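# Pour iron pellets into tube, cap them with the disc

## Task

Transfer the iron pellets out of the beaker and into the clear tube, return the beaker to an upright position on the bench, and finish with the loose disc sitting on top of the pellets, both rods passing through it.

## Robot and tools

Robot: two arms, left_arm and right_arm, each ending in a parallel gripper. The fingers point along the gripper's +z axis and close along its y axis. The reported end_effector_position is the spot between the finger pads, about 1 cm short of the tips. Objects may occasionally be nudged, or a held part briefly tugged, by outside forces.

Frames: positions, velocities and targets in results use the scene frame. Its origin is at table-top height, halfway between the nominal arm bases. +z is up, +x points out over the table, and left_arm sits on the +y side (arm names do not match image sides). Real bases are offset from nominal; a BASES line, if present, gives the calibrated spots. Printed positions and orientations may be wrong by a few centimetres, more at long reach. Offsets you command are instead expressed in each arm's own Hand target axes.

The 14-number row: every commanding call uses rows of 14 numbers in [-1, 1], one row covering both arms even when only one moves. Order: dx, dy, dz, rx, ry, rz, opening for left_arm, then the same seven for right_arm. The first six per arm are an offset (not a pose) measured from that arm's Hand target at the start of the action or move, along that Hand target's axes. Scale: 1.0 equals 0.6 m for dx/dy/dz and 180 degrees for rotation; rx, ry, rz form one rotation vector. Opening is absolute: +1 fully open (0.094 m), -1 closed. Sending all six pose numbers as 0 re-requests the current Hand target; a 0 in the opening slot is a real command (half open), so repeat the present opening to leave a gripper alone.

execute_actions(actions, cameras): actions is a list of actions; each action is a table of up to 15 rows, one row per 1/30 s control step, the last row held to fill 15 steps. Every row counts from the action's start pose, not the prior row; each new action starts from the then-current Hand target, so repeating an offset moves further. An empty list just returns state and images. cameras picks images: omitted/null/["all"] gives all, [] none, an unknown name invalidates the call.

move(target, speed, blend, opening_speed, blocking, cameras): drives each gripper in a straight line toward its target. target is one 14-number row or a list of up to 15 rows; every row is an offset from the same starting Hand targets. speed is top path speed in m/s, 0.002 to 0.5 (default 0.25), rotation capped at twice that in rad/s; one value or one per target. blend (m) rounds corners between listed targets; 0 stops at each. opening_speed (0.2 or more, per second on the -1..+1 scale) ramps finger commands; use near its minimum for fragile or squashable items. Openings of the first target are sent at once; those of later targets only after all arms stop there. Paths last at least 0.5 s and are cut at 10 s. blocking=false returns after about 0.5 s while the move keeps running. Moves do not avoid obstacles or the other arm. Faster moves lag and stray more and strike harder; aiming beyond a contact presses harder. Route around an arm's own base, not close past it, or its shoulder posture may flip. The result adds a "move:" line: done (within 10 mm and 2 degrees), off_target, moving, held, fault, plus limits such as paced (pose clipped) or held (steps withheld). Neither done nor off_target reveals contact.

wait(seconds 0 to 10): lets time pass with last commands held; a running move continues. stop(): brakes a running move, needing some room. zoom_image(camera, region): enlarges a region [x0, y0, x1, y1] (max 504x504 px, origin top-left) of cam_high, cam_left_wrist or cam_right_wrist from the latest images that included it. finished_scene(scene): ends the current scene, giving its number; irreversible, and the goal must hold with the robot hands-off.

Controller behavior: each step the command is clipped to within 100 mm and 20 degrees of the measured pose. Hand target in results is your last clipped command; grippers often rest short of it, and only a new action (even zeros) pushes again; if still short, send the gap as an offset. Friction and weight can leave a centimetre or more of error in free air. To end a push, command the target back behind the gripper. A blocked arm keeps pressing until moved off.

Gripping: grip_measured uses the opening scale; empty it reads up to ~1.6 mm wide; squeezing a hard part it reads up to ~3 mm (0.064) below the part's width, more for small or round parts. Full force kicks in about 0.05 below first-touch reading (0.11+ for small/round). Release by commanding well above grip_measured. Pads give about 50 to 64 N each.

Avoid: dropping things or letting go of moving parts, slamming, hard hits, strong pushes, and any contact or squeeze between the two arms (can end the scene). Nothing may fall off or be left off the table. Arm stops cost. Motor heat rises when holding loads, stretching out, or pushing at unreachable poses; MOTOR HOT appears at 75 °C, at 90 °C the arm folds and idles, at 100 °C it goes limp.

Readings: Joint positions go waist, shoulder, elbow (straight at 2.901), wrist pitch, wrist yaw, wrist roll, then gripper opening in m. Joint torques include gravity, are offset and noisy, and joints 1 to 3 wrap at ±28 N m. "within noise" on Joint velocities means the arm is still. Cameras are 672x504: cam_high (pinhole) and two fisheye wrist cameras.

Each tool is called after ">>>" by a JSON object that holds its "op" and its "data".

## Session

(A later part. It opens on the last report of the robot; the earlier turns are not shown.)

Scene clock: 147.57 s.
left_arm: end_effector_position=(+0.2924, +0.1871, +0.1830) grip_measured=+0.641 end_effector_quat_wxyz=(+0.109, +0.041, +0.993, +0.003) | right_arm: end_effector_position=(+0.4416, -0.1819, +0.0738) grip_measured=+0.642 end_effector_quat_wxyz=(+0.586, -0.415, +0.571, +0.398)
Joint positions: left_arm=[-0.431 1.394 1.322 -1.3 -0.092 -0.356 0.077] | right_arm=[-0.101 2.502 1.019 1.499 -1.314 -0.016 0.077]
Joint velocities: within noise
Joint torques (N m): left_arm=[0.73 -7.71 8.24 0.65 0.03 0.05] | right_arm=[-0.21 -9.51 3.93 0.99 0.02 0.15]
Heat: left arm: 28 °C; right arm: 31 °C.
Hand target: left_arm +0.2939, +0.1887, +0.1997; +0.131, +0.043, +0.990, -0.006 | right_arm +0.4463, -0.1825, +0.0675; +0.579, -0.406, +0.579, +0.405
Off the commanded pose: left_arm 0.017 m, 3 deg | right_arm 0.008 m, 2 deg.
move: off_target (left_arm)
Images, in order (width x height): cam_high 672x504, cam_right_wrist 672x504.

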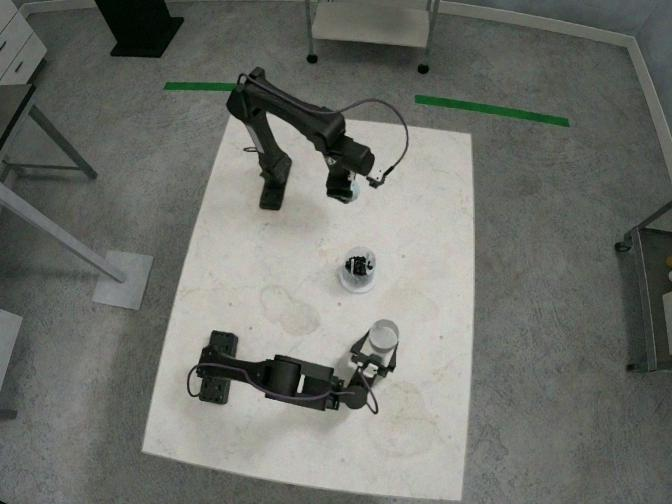

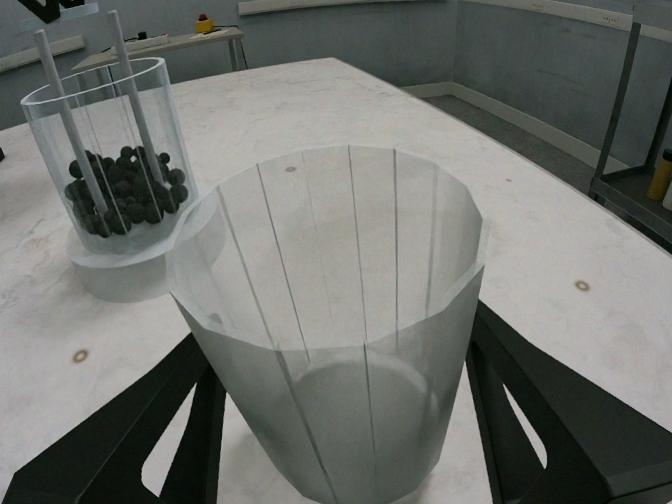

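>>> {"op": "move", "data": {"target": [0, 0, 0, 0, 0, 0, 0.45, 0.0067, 0, 0, 0, 0, 0, 0.48], "speed": 0.03, "cameras": ["cam_right_wrist"]}}

>>> {"op": "zoom_image", "data": {"camera": "cam_right_wrist", "region": [150, 130, 500, 504]}}

Scene clock: 149.10 s.
left_arm: end_effector_position=(+0.2924, +0.1871, +0.1830) grip_measured=+0.641 end_effector_quat_wxyz=(+0.109, +0.041, +0.993, +0.003) | right_arm: end_effector_position=(+0.4426, -0.1820, +0.0716) grip_measured=+0.642 end_effector_quat_wxyz=(+0.583, -0.411, +0.573, +0.402)
Joint positions: left_arm=[-0.431 1.394 1.322 -1.3 -0.092 -0.356 0.077] | right_arm=[-0.101 2.511 1.027 1.499 -1.314 -0.005 0.077]
Joint velocities: within noise
Joint torques (N m): left_arm=[0.53 -7.75 8.31 0.61 -0.01 0.05] | right_arm=[-0.2 -9.07 3.78 1.12 -0.01 0.12]
Heat: left arm: 28 °C; right arm: 32 °C.
Hand target: left_arm +0.2939, +0.1887, +0.1997; +0.131, +0.043, +0.990, -0.006 | right_arm +0.4463, -0.1825, +0.0635; +0.579, -0.406, +0.579, +0.405
Off the commanded pose: left_arm 0.017 m, 3 deg | right_arm 0.009 m, 1 deg.
move: off_target (left_arm)
Images, in order (width x height): cam_right_wrist 672x504.

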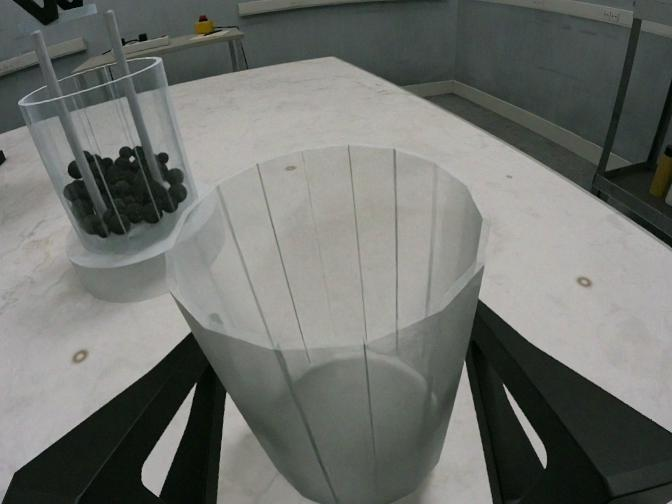

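Scaled by 1.348 from the camera's 672x504 image, which has a finer 960x720 frame.

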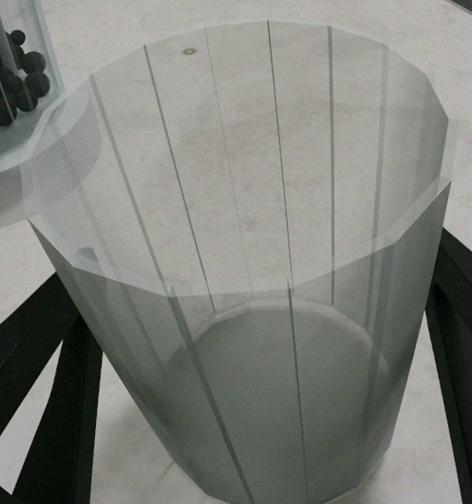

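>>> {"op": "move", "data": {"target": [0, 0, 0, 0, 0, 0, 0.45, 0.005, 0, 0, 0, 0, 0, 0.48], "speed": 0.03, "cameras": ["cam_right_wrist"]}}

Scene clock: 150.37 s.
left_arm: end_effector_position=(+0.2924, +0.1871, +0.1830) grip_measured=+0.641 end_effector_quat_wxyz=(+0.109, +0.041, +0.993, +0.003) | right_arm: end_effector_position=(+0.4436, -0.1820, +0.0715) grip_measured=+0.642 end_effector_quat_wxyz=(+0.583, -0.411, +0.573, +0.403)
Joint positions: left_arm=[-0.431 1.394 1.322 -1.3 -0.092 -0.356 0.077] | right_arm=[-0.101 2.514 1.033 1.499 -1.316 0 0.077]
Joint velocities: within noise
Joint torques (N m): left_arm=[0.65 -7.99 8.49 0.64 0.02 0.08] | right_arm=[-0.18 -8.62 3.64 1.14 -0.01 0.06]
Heat: left arm: 28 °C; right arm: 32 °C.
Hand target: left_arm +0.2939, +0.1887, +0.1997; +0.131, +0.043, +0.990, -0.006 | right_arm +0.4463, -0.1825, +0.0605; +0.579, -0.406, +0.579, +0.405
Off the commanded pose: left_arm 0.017 m, 3 deg | right_arm 0.011 m, 1 deg.
move: off_target (left_arm, right_arm)
Images, in order (width x height): cam_right_wrist 672x504.

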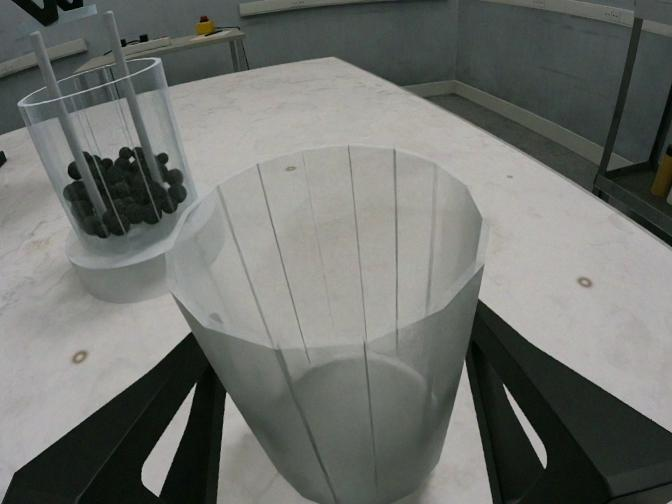

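>>> {"op": "move", "data": {"target": [0, 0, 0, 0, 0, 0, 0.45, -0.0067, 0, 0, 0, 0, 0, 0.48], "speed": 0.03, "cameras": []}}

>>> {"op": "move", "data": {"target": [0, 0, 0, 0, 0, 0, 0.45, 0, 0, 0, 0, 0, 0, 1.0], "opening_speed": 0.5, "cameras": ["cam_right_wrist", "cam_high"]}}

Scene clock: 151.93 s.
left_arm: end_effector_position=(+0.2924, +0.1871, +0.1830) grip_measured=+0.641 end_effector_quat_wxyz=(+0.109, +0.041, +0.993, +0.003) | right_arm: end_effector_position=(+0.4436, -0.1820, +0.0715) grip_measured=+0.642 end_effector_quat_wxyz=(+0.583, -0.411, +0.574, +0.403)
Joint positions: left_arm=[-0.431 1.394 1.322 -1.3 -0.092 -0.356 0.077] | right_arm=[-0.101 2.514 1.033 1.499 -1.316 0.001 0.077]
Joint velocities: within noise
Joint torques (N m): left_arm=[0.87 -7.69 8.28 0.62 0.05 0.03] | right_arm=[-0.12 -9.73 3.33 1.08 0.05 0.03]
Heat: left arm: 28 °C; right arm: 32 °C.
Hand target: left_arm +0.2939, +0.1887, +0.1997; +0.131, +0.043, +0.990, -0.006 | right_arm +0.4463, -0.1825, +0.0645; +0.579, -0.406, +0.579, +0.405
Off the commanded pose: left_arm 0.017 m, 3 deg | right_arm 0.008 m, 1 deg.
move: off_target (left_arm)
No camera images: "cameras" was empty.

Scene clock: 153.50 s.
left_arm: end_effector_position=(+0.2924, +0.1871, +0.1830) grip_measured=+0.641 end_effector_quat_wxyz=(+0.109, +0.041, +0.993, +0.003) | right_arm: end_effector_position=(+0.4434, -0.1814, +0.0715) grip_measured=+0.998 end_effector_quat_wxyz=(+0.582, -0.411, +0.573, +0.404)
Joint positions: left_arm=[-0.431 1.394 1.322 -1.3 -0.092 -0.356 0.077] | right_arm=[-0.1 2.514 1.033 1.499 -1.316 0.001 0.094]
Joint velocities: within noise
Joint torques (N m): left_arm=[0.75 -7.77 8.32 0.57 0.01 0.07] | right_arm=[-0.2 -9.69 3.3 1.09 -0.02 0.06]
Heat: left arm: 28 °C; right arm: 32 °C.
Hand target: left_arm +0.2939, +0.1887, +0.1997; +0.131, +0.043, +0.990, -0.006 | right_arm +0.4463, -0.1825, +0.0645; +0.579, -0.406, +0.579, +0.405
Off the commanded pose: left_arm 0.017 m, 3 deg | right_arm 0.008 m, 1 deg.
move: off_target (left_arm)
Images, in order (width x height): cam_high 672x504, cam_right_wrist 672x504.

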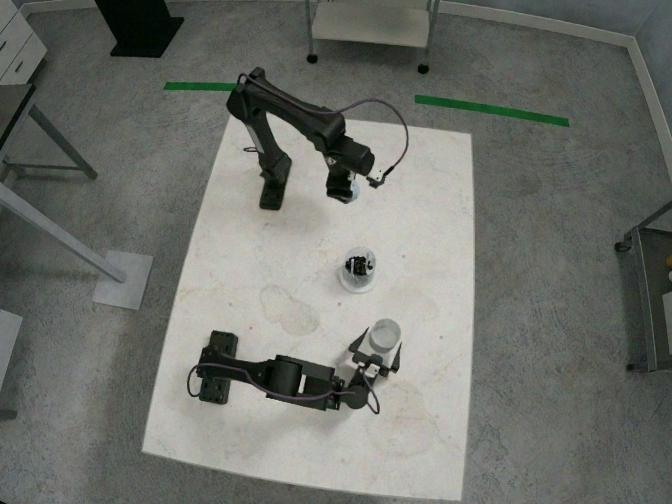

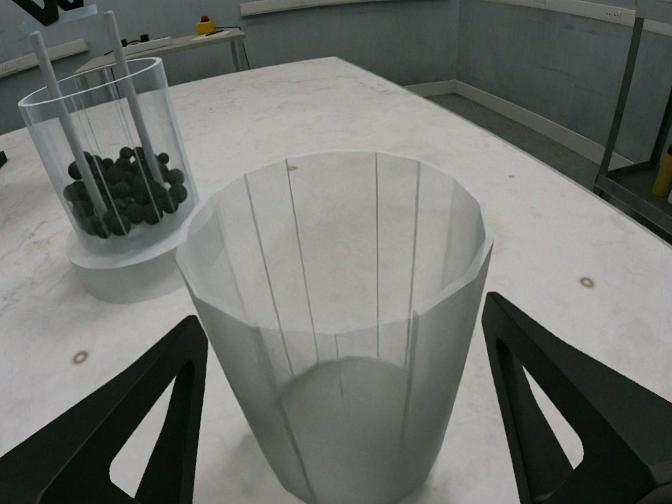

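>>> {"op": "zoom_image", "data": {"camera": "cam_right_wrist", "region": [150, 130, 550, 504]}}

>>> {"op": "zoom_image", "data": {"camera": "cam_high", "region": [330, 290, 430, 390]}}

Scaled by 1.260 from the camera's 672x504 image, which has a finer 960x720 frame.

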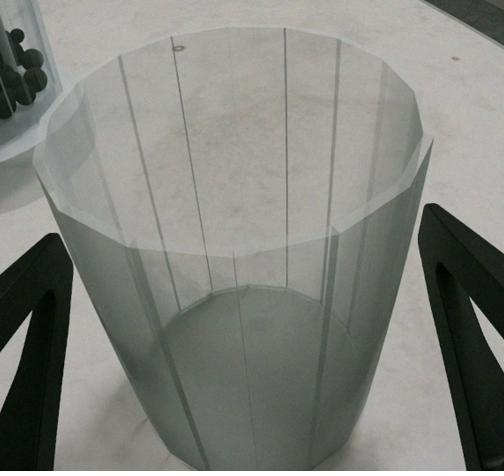

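Scaled by 5.040.

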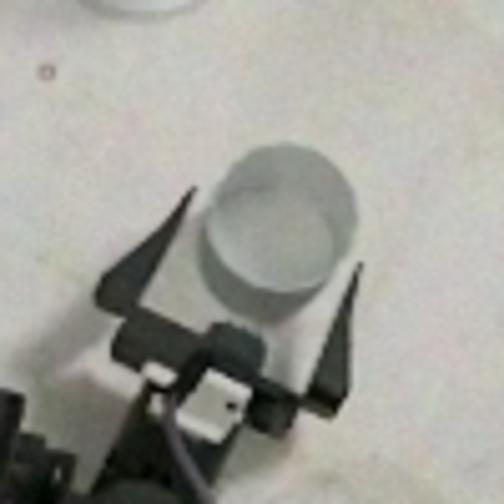

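>>> {"op": "move", "data": {"target": [0, 0, 0, 0, 0, 0, 0.45, -0.005, 0.0033, -0.0917, 0, 0, 0, 1.0], "speed": 0.06, "cameras": ["cam_right_wrist", "cam_high"]}}

Scene clock: 157.80 s.
left_arm: end_effector_position=(+0.2924, +0.1871, +0.1830) grip_measured=+0.641 end_effector_quat_wxyz=(+0.109, +0.042, +0.993, +0.003) | right_arm: end_effector_position=(+0.4281, -0.2339, +0.0641) grip_measured=+0.998 end_effector_quat_wxyz=(+0.575, -0.396, +0.587, +0.409)
Joint positions: left_arm=[-0.431 1.394 1.322 -1.3 -0.092 -0.355 0.077] | right_arm=[-0.241 2.514 0.991 1.499 -1.44 0.001 0.094]
Joint velocities: within noise
Joint torques (N m): left_arm=[0.61 -7.76 8.29 0.65 0.03 0.05] | right_arm=[-0.39 -11.54 1.62 1.27 -0.11 -0.06]
Heat: left arm: 28 °C; right arm: 33 °C.
Hand target: left_arm +0.2939, +0.1887, +0.1997; +0.131, +0.043, +0.990, -0.006 | right_arm +0.4257, -0.2336, +0.0675; +0.579, -0.406, +0.579, +0.405
Off the commanded pose: left_arm 0.017 m, 3 deg | right_arm 0.004 m, 2 deg.
move: off_target (left_arm)
Images, in order (width x height): cam_high 672x504, cam_right_wrist 672x504.

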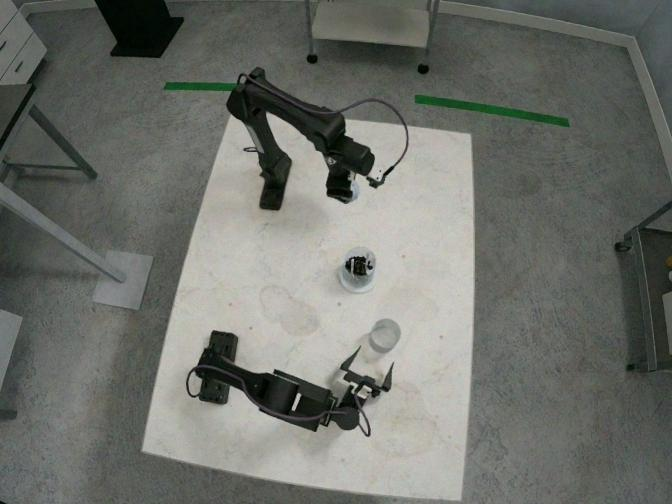

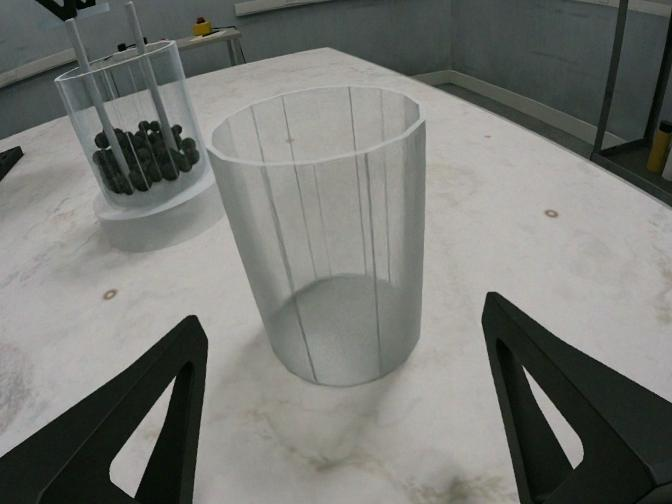

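>>> {"op": "move", "data": {"target": [[0, 0, 0, 0, 0, 0, 0.45, -0.2208, 0, 0, 0, 0, 0, 1.0], [0, 0, 0, 0, 0, 0, 0.45, -0.1958, 0.2527, 0.0475, 0, 0, 0, 1.0]], "speed": 0.2, "blend": 0.03}}

Scene clock: 161.40 s.
left_arm: end_effector_position=(+0.2924, +0.1871, +0.1830) grip_measured=+0.641 end_effector_quat_wxyz=(+0.109, +0.042, +0.993, +0.003) | right_arm: end_effector_position=(+0.2928, -0.1552, +0.1791) grip_measured=+0.998 end_effector_quat_wxyz=(+0.573, -0.401, +0.582, +0.415)
Joint positions: left_arm=[-0.431 1.394 1.322 -1.3 -0.092 -0.355 0.077] | right_arm=[-0.045 1.755 0.332 1.422 -1.262 0.023 0.094]
Joint velocities: within noise
Joint torques (N m): left_arm=[0.75 -7.91 8.42 0.6 0 0.11] | right_arm=[0.55 -8.32 2.47 1.04 0.07 -0.13]
Heat: left arm: 28 °C; right arm: 33 °C.
Hand target: left_arm +0.2939, +0.1887, +0.1997; +0.131, +0.043, +0.990, -0.006 | right_arm +0.2928, -0.1549, +0.1848; +0.579, -0.406, +0.579, +0.405
Off the commanded pose: left_arm 0.017 m, 3 deg | right_arm 0.006 m, 1 deg.
move: off_target (left_arm)

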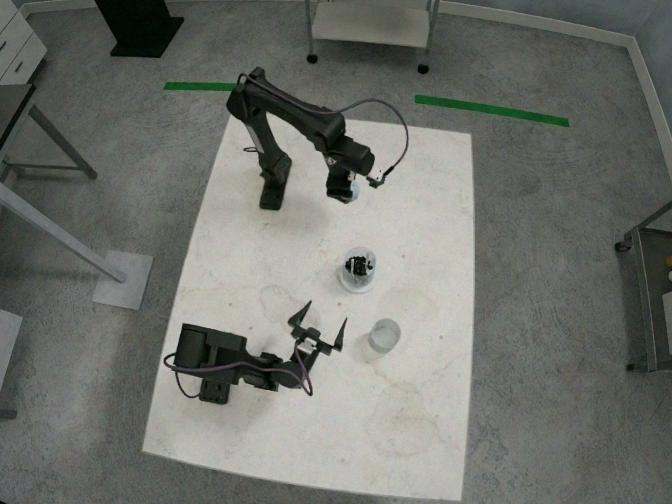

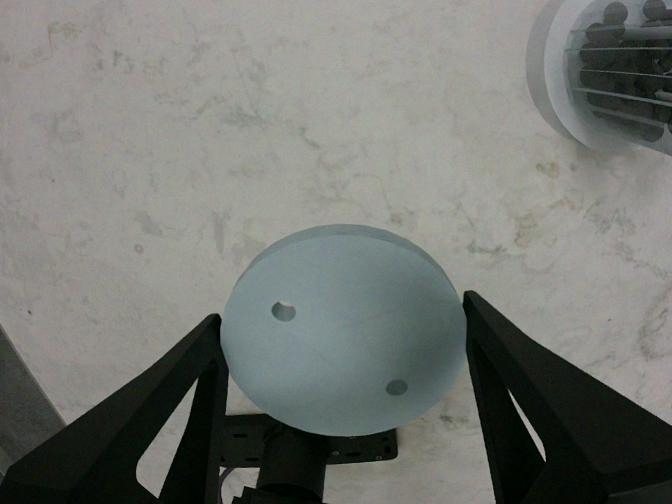

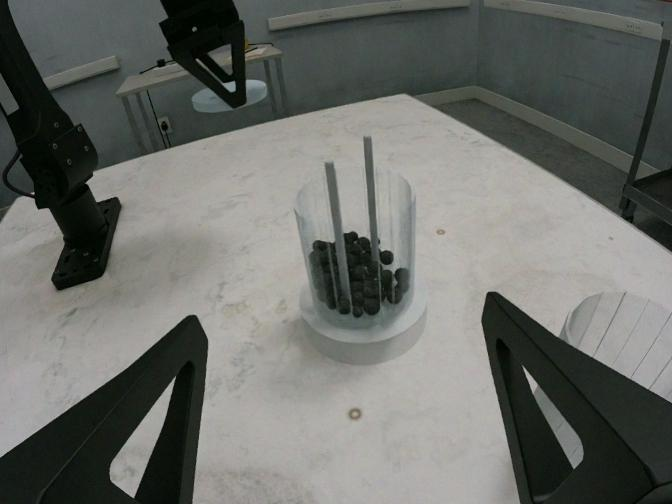

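>>> {"op": "move", "data": {"target": [[-0.0195, 0, -0.0723, 0, 0, 0, 0.45, 0, 0, 0, 0, 0, 0, 1.0], [-0.1458, -0.2815, -0.0382, 0, 0, 0, 0.45, 0, 0, 0, 0, 0, 0, 1.0]], "speed": 0.15, "blend": 0.02}}

Scene clock: 166.17 s.
left_arm: end_effector_position=(+0.3544, +0.0132, +0.2433) grip_measured=+0.641 end_effector_quat_wxyz=(+0.144, +0.052, +0.988, -0.028) | right_arm: end_effector_position=(+0.2930, -0.1553, +0.1789) grip_measured=+0.998 end_effector_quat_wxyz=(+0.573, -0.401, +0.583, +0.414)
Joint positions: left_arm=[-0.77 2.013 2.266 -1.57 -0.15 -0.661 0.077] | right_arm=[-0.045 1.755 0.332 1.421 -1.26 0.021 0.094]
Joint velocities: within noise
Joint torques (N m): left_arm=[-0.23 -8.69 7.65 0.68 -0.2 -0.16] | right_arm=[0.47 -8.35 2.39 1.01 0.05 -0.1]
Heat: left arm: 28 °C; right arm: 33 °C.
Hand target: left_arm +0.3574, +0.0136, +0.2445; +0.131, +0.043, +0.990, -0.006 | right_arm +0.2928, -0.1549, +0.1848; +0.579, -0.406, +0.579, +0.405
Off the commanded pose: left_arm 0.003 m, 3 deg | right_arm 0.006 m, 1 deg.
joint sent to its limit (left arm) — joint 4 (wrist pitch), lower limit. The joint targets are off in position, not in orientation.
move: off_target (left_arm)

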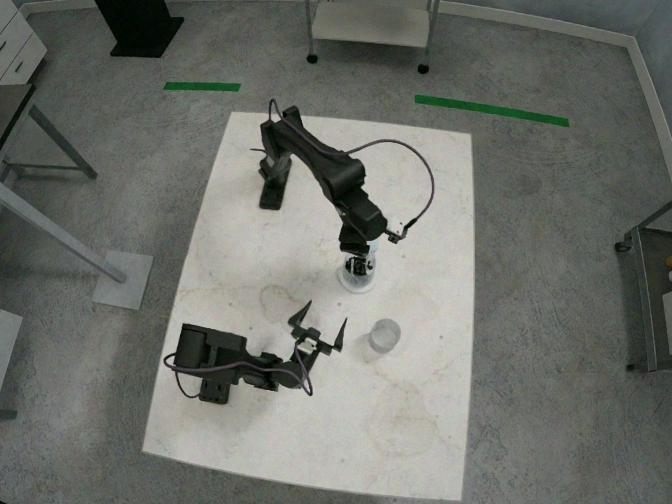

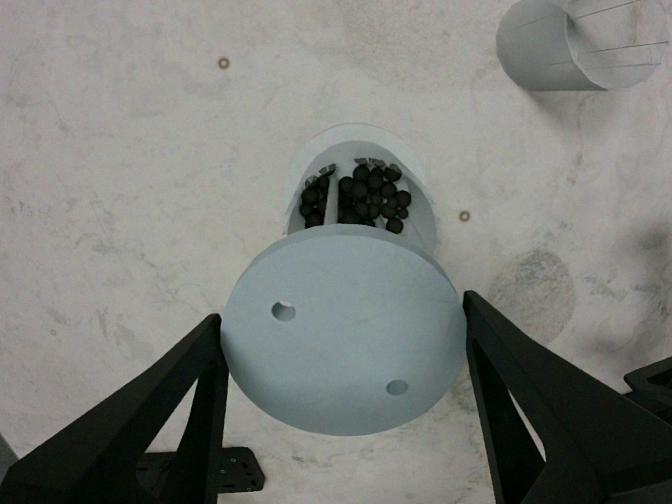

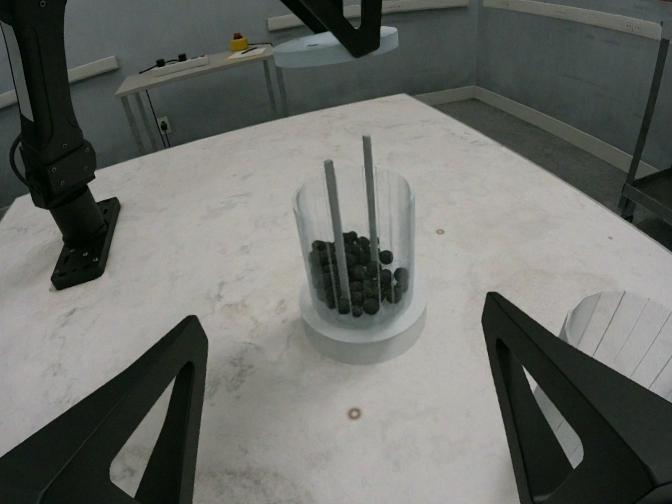

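>>> {"op": "move", "data": {"target": [0.0138, -0.0443, 0.0532, 0, 0, 0, 0.45, 0, 0, 0, 0, 0, 0, 1.0], "speed": 0.1}}

Scene clock: 170.33 s.
left_arm: end_effector_position=(+0.3473, -0.0084, +0.2092) grip_measured=+0.641 end_effector_quat_wxyz=(+0.115, +0.053, +0.992, -0.003) | right_arm: end_effector_position=(+0.2933, -0.1554, +0.1789) grip_measured=+0.998 end_effector_quat_wxyz=(+0.573, -0.401, +0.583, +0.413)
Joint positions: left_arm=[-0.821 2.1 2.269 -1.57 -0.158 -0.717 0.077] | right_arm=[-0.045 1.755 0.332 1.421 -1.259 0.02 0.094]
Joint velocities: within noise
Joint torques (N m): left_arm=[-0.54 -9.62 7.9 0.8 -0.25 -0.09] | right_arm=[0.53 -8.44 2.41 1 0.09 -0.1]
Heat: left arm: 28 °C; right arm: 32 °C.
Hand target: left_arm +0.3554, -0.0129, +0.2115; +0.131, +0.043, +0.990, -0.006 | right_arm +0.2928, -0.1549, +0.1848; +0.579, -0.406, +0.579, +0.405
Off the commanded pose: left_arm 0.010 m, 2 deg | right_arm 0.006 m, 1 deg.
move: done

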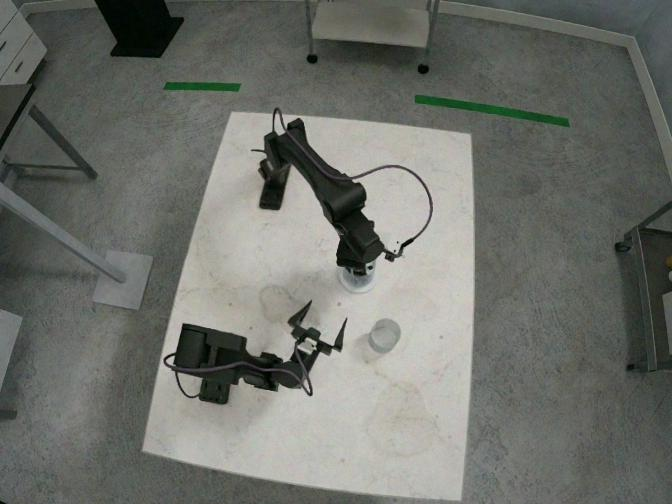

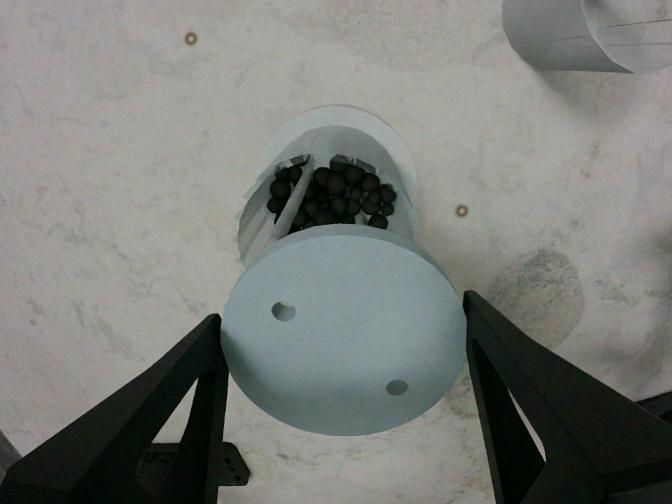

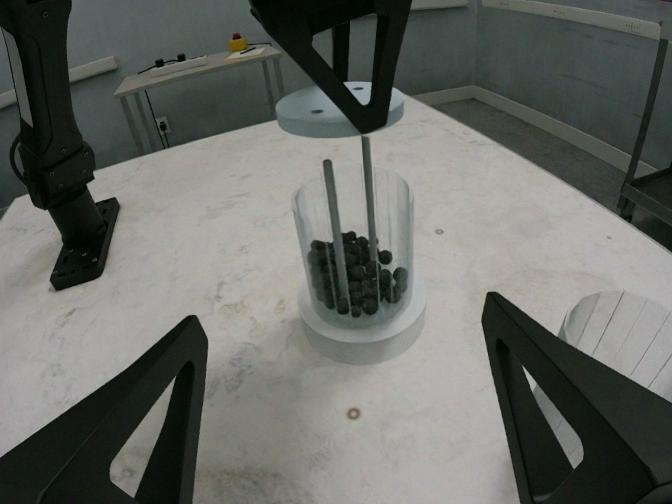

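>>> {"op": "zoom_image", "data": {"camera": "cam_right_wrist", "region": [260, 60, 430, 240]}}

>>> {"op": "zoom_image", "data": {"camera": "cam_left_wrist", "region": [210, 90, 480, 440]}}

Scaled by 2.800 from the camera's 672x504 image, which has a finer 960x720 frame.

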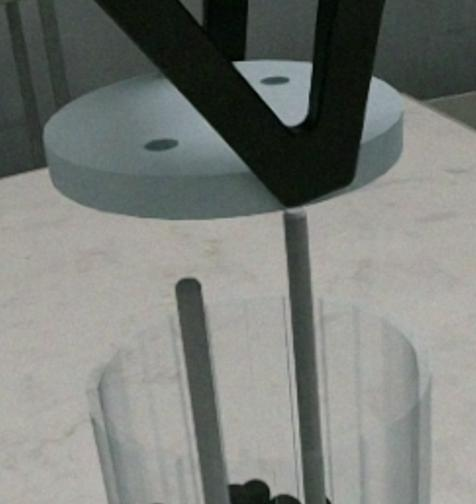

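Scaled by 1.440 from the camera's 672x504 image, which has a finer 960x720 frame.

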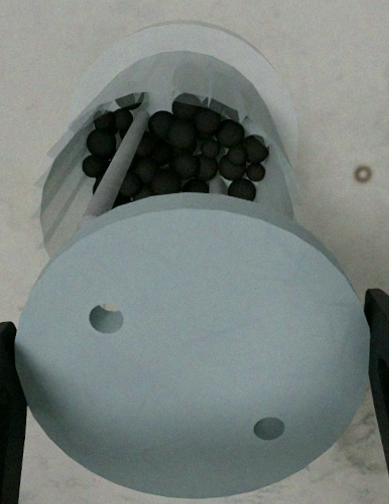

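>>> {"op": "move", "data": {"target": [0.0005, 0.0235, 0.0068, 0, 0, 0, 0.45, 0, 0, 0, 0, 0, 0, 1.0], "speed": 0.06}}

>>> {"op": "zoom_image", "data": {"camera": "cam_right_wrist", "region": [260, 60, 430, 240]}}

>>> {"op": "zoom_image", "data": {"camera": "cam_left_wrist", "region": [210, 90, 480, 440]}}

Scene clock: 176.87 s.
left_arm: end_effector_position=(+0.3526, +0.0004, +0.1894) grip_measured=+0.641 end_effector_quat_wxyz=(+0.102, +0.043, +0.994, +0.011) | right_arm: end_effector_position=(+0.2938, -0.1556, +0.1789) grip_measured=+0.998 end_effector_quat_wxyz=(+0.574, -0.400, +0.583, +0.412)
Joint positions: left_arm=[-0.798 2.1 2.191 -1.53 -0.158 -0.718 0.077] | right_arm=[-0.045 1.755 0.332 1.421 -1.256 0.02 0.094]
Joint velocities: within noise
Joint torques (N m): left_arm=[0.43 -15.19 5.15 0.86 -0.17 0.09] | right_arm=[0.55 -8.46 2.32 0.99 0.1 -0.08]
Heat: left arm: 28 °C; right arm: 32 °C.
Hand target: left_arm +0.3574, +0.0010, +0.2075; +0.131, +0.043, +0.990, -0.006 | right_arm +0.2928, -0.1549, +0.1848; +0.579, -0.406, +0.579, +0.405
Off the commanded pose: left_arm 0.019 m, 4 deg | right_arm 0.006 m, 1 deg.
move: off_target (left_arm)

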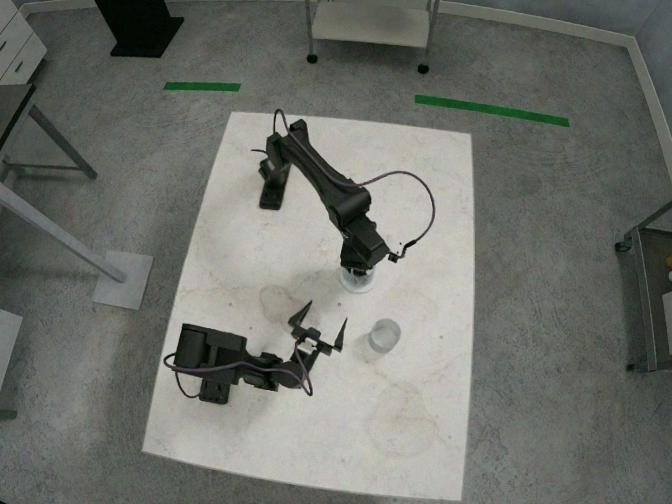

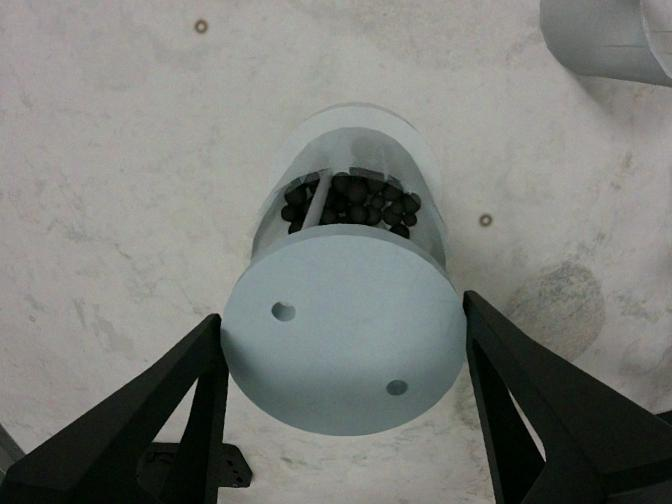

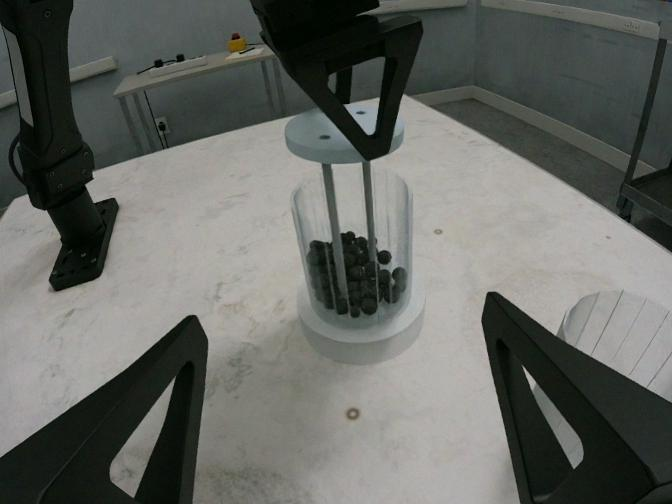

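Scaled by 2.800 from the camera's 672x504 image, which has a finer 960x720 frame.

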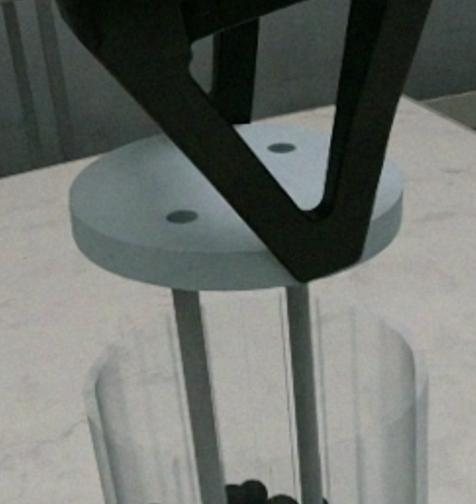

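Scaled by 1.440 from the camera's 672x504 image, which has a finer 960x720 frame.

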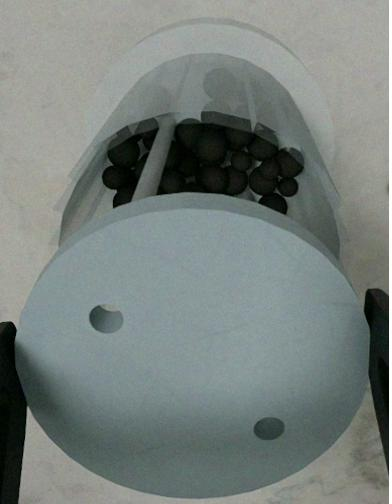

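>>> {"op": "move", "data": {"target": [-0.0037, 0.0053, -0.0025, 0.0058, 0, 0.0214, 0.45, 0, 0, 0, 0, 0, 0, 1.0], "speed": 0.05, "cameras": ["cam_left_wrist", "cam_right_wrist"]}}

>>> {"op": "zoom_image", "data": {"camera": "cam_right_wrist", "region": [260, 60, 430, 240]}}

>>> {"op": "zoom_image", "data": {"camera": "cam_left_wrist", "region": [210, 90, 480, 440]}}

Scene clock: 182.27 s.
left_arm: end_effector_position=(+0.3562, +0.0033, +0.1848) grip_measured=+0.641 end_effector_quat_wxyz=(+0.099, +0.076, +0.992, +0.016) | right_arm: end_effector_position=(+0.2938, -0.1556, +0.1789) grip_measured=+0.998 end_effector_quat_wxyz=(+0.574, -0.400, +0.583, +0.412)
Joint positions: left_arm=[-0.786 2.1 2.172 -1.515 -0.155 -0.64 0.077] | right_arm=[-0.045 1.755 0.332 1.421 -1.256 0.02 0.094]
Joint velocities: within noise
Joint torques (N m): left_arm=[0.8 -17.01 5.24 0.86 -0.11 0.14] | right_arm=[0.46 -8.35 2.37 1.01 0.07 -0.1]
Heat: left arm: 27 °C; right arm: 32 °C.
Hand target: left_arm +0.3594, +0.0041, +0.2096; +0.131, +0.078, +0.988, -0.010 | right_arm +0.2928, -0.1549, +0.1848; +0.579, -0.406, +0.579, +0.405
Off the commanded pose: left_arm 0.025 m, 5 deg | right_arm 0.006 m, 1 deg.
move: off_target (left_arm)
Images, in order (width x height): cam_left_wrist 672x504, cam_right_wrist 672x504.

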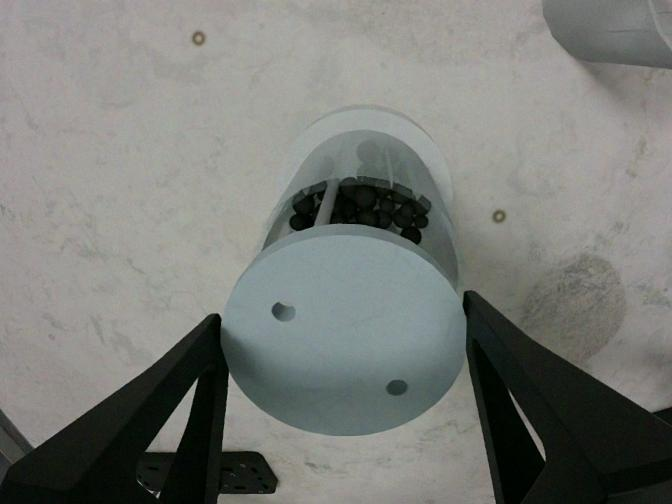

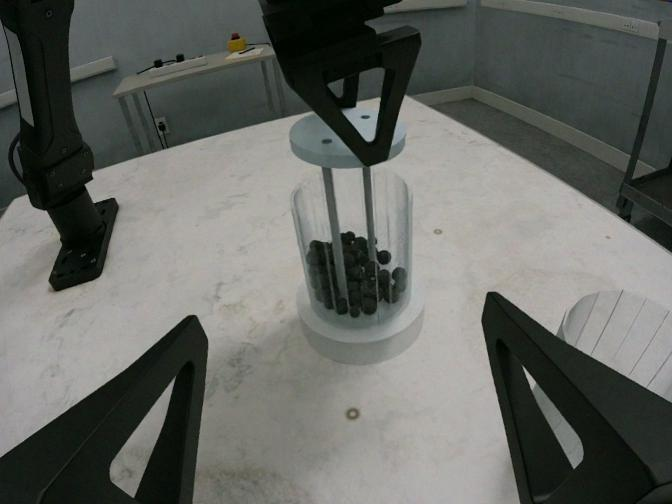

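Scaled by 2.800 from the camera's 672x504 image, which has a finer 960x720 frame.

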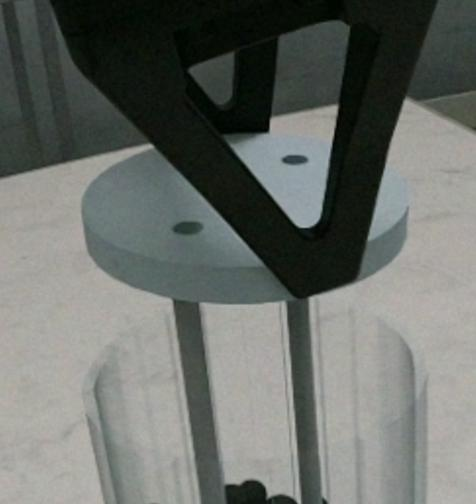

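Scaled by 1.440 from the camera's 672x504 image, which has a finer 960x720 frame.

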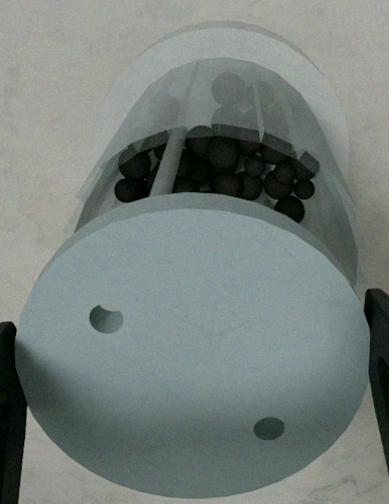

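>>> {"op": "zoom_image", "data": {"camera": "cam_left_wrist", "region": [250, 160, 390, 330]}}

>>> {"op": "zoom_image", "data": {"camera": "cam_right_wrist", "region": [290, 90, 400, 240]}}

Scaled by 2.965 from the camera's 672x504 image, which has a finer 960x720 frame.

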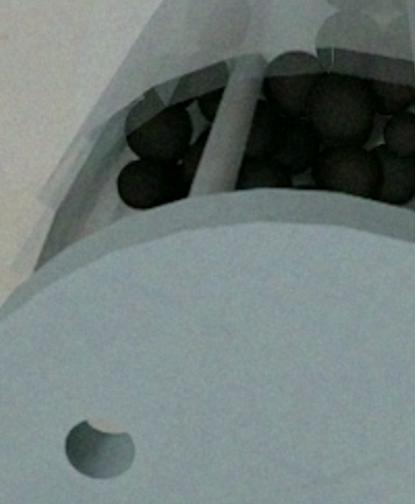

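Scaled by 3.360 from the camera's 672x504 image, which has a finer 960x720 frame.

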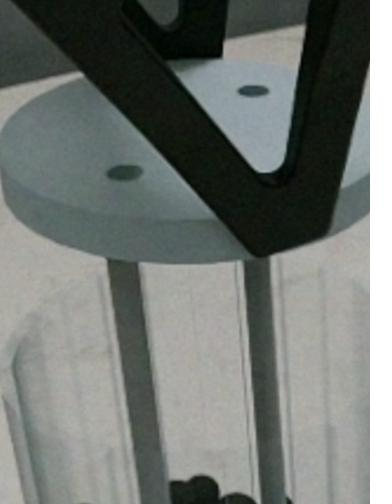

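>>> {"op": "zoom_image", "data": {"camera": "cam_right_wrist", "region": [300, 110, 350, 180]}}

>>> {"op": "zoom_image", "data": {"camera": "cam_right_wrist", "region": [310, 165, 390, 245]}}

>>> {"op": "zoom_image", "data": {"camera": "cam_right_wrist", "region": [345, 100, 395, 180]}}

Scaled by 7.200 from the camera's 672x504 image, which has a finer 960x720 frame.

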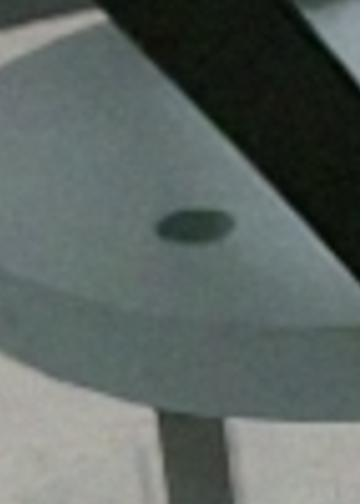

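Scaled by 6.300 from the camera's 672x504 image, which has a finer 960x720 frame.

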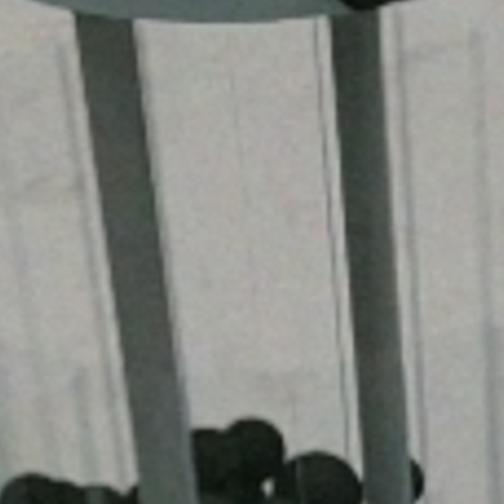

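Scaled by 6.300 from the camera's 672x504 image, which has a finer 960x720 frame.

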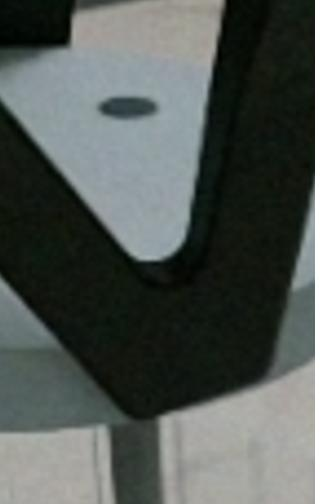

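>>> {"op": "zoom_image", "data": {"camera": "cam_left_wrist", "region": [295, 170, 355, 240]}}

>>> {"op": "zoom_image", "data": {"camera": "cam_left_wrist", "region": [260, 285, 310, 335]}}

Scaled by 7.200 from the camera's 672x504 image, which has a finer 960x720 frame.

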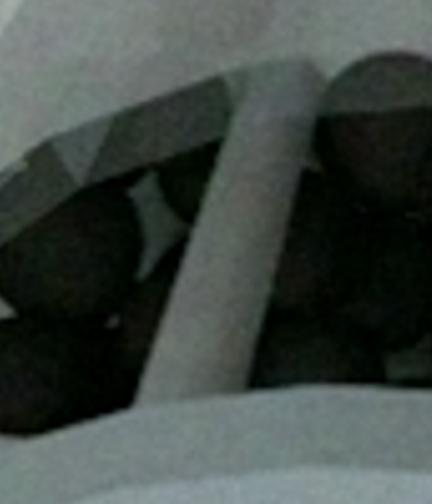

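Scaled by 10.080 from the camera's 672x504 image, which has a finer 960x720 frame.

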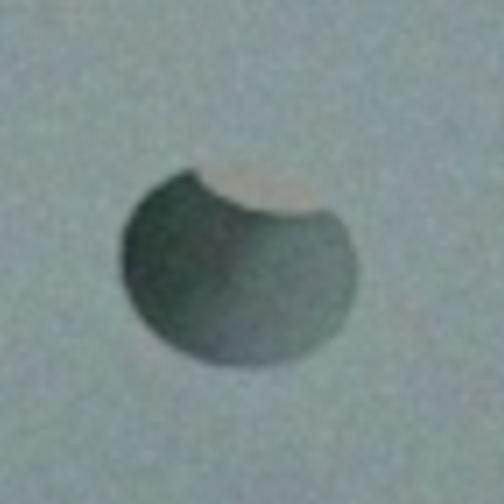

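>>> {"op": "move", "data": {"target": [0.0026, -0.0142, -0.0076, 0.0014, 0, 0.0054, 0.45, 0, 0, 0, 0, 0, 0, 1.0], "speed": 0.05, "cameras": ["cam_left_wrist", "cam_right_wrist"]}}

>>> {"op": "zoom_image", "data": {"camera": "cam_right_wrist", "region": [300, 100, 400, 220]}}

>>> {"op": "zoom_image", "data": {"camera": "cam_left_wrist", "region": [260, 165, 360, 325]}}

Scene clock: 191.90 s.
left_arm: end_effector_position=(+0.3578, +0.0008, +0.1890) grip_measured=+0.641 end_effector_quat_wxyz=(+0.105, +0.076, +0.991, +0.010) | right_arm: end_effector_position=(+0.2938, -0.1556, +0.1789) grip_measured=+0.998 end_effector_quat_wxyz=(+0.574, -0.400, +0.583, +0.412)
Joint positions: left_arm=[-0.787 2.1 2.188 -1.513 -0.155 -0.638 0.077] | right_arm=[-0.045 1.755 0.332 1.421 -1.256 0.02 0.094]
Joint velocities: within noise
Joint torques (N m): left_arm=[-0.85 -15.2 7.94 0.63 -0.02 0.12] | right_arm=[0.57 -8.42 2.4 1.03 0.1 -0.12]
Heat: left arm: 28 °C; right arm: 32 °C.
Hand target: left_arm +0.3554, -0.0039, +0.2135; +0.131, +0.086, +0.988, -0.011 | right_arm +0.2928, -0.1549, +0.1848; +0.579, -0.406, +0.579, +0.405
Off the commanded pose: left_arm 0.025 m, 4 deg | right_arm 0.006 m, 1 deg.
move: off_target (left_arm)
Images, in order (width x height): cam_left_wrist 672x504, cam_right_wrist 672x504.

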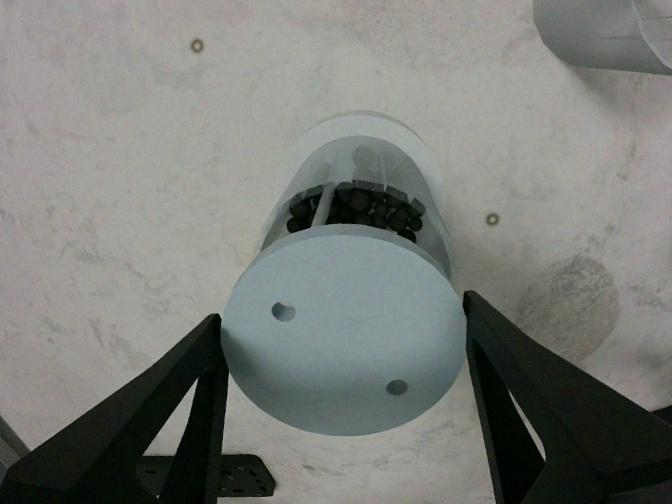

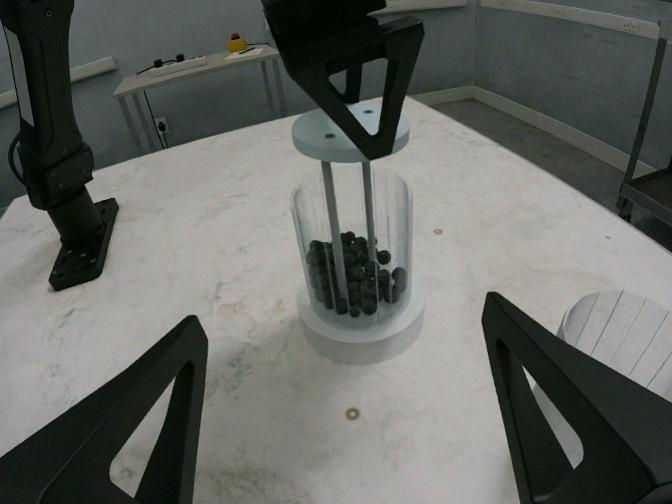

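Scaled by 4.200 from the camera's 672x504 image, which has a finer 960x720 frame.

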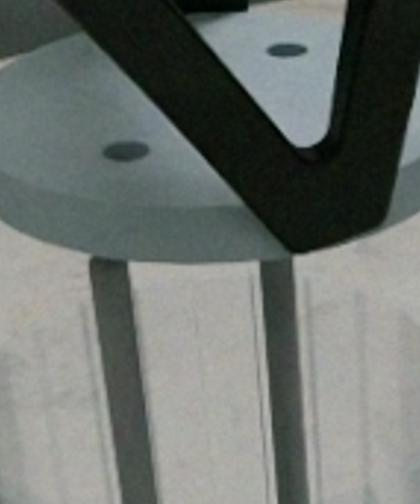

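Scaled by 3.150 from the camera's 672x504 image, which has a finer 960x720 frame.

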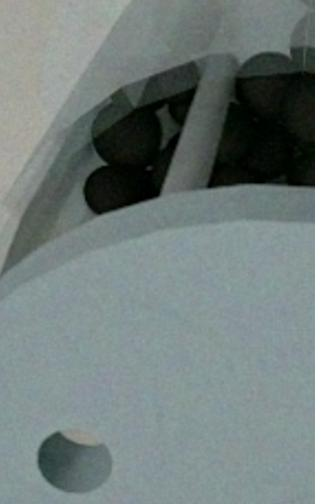

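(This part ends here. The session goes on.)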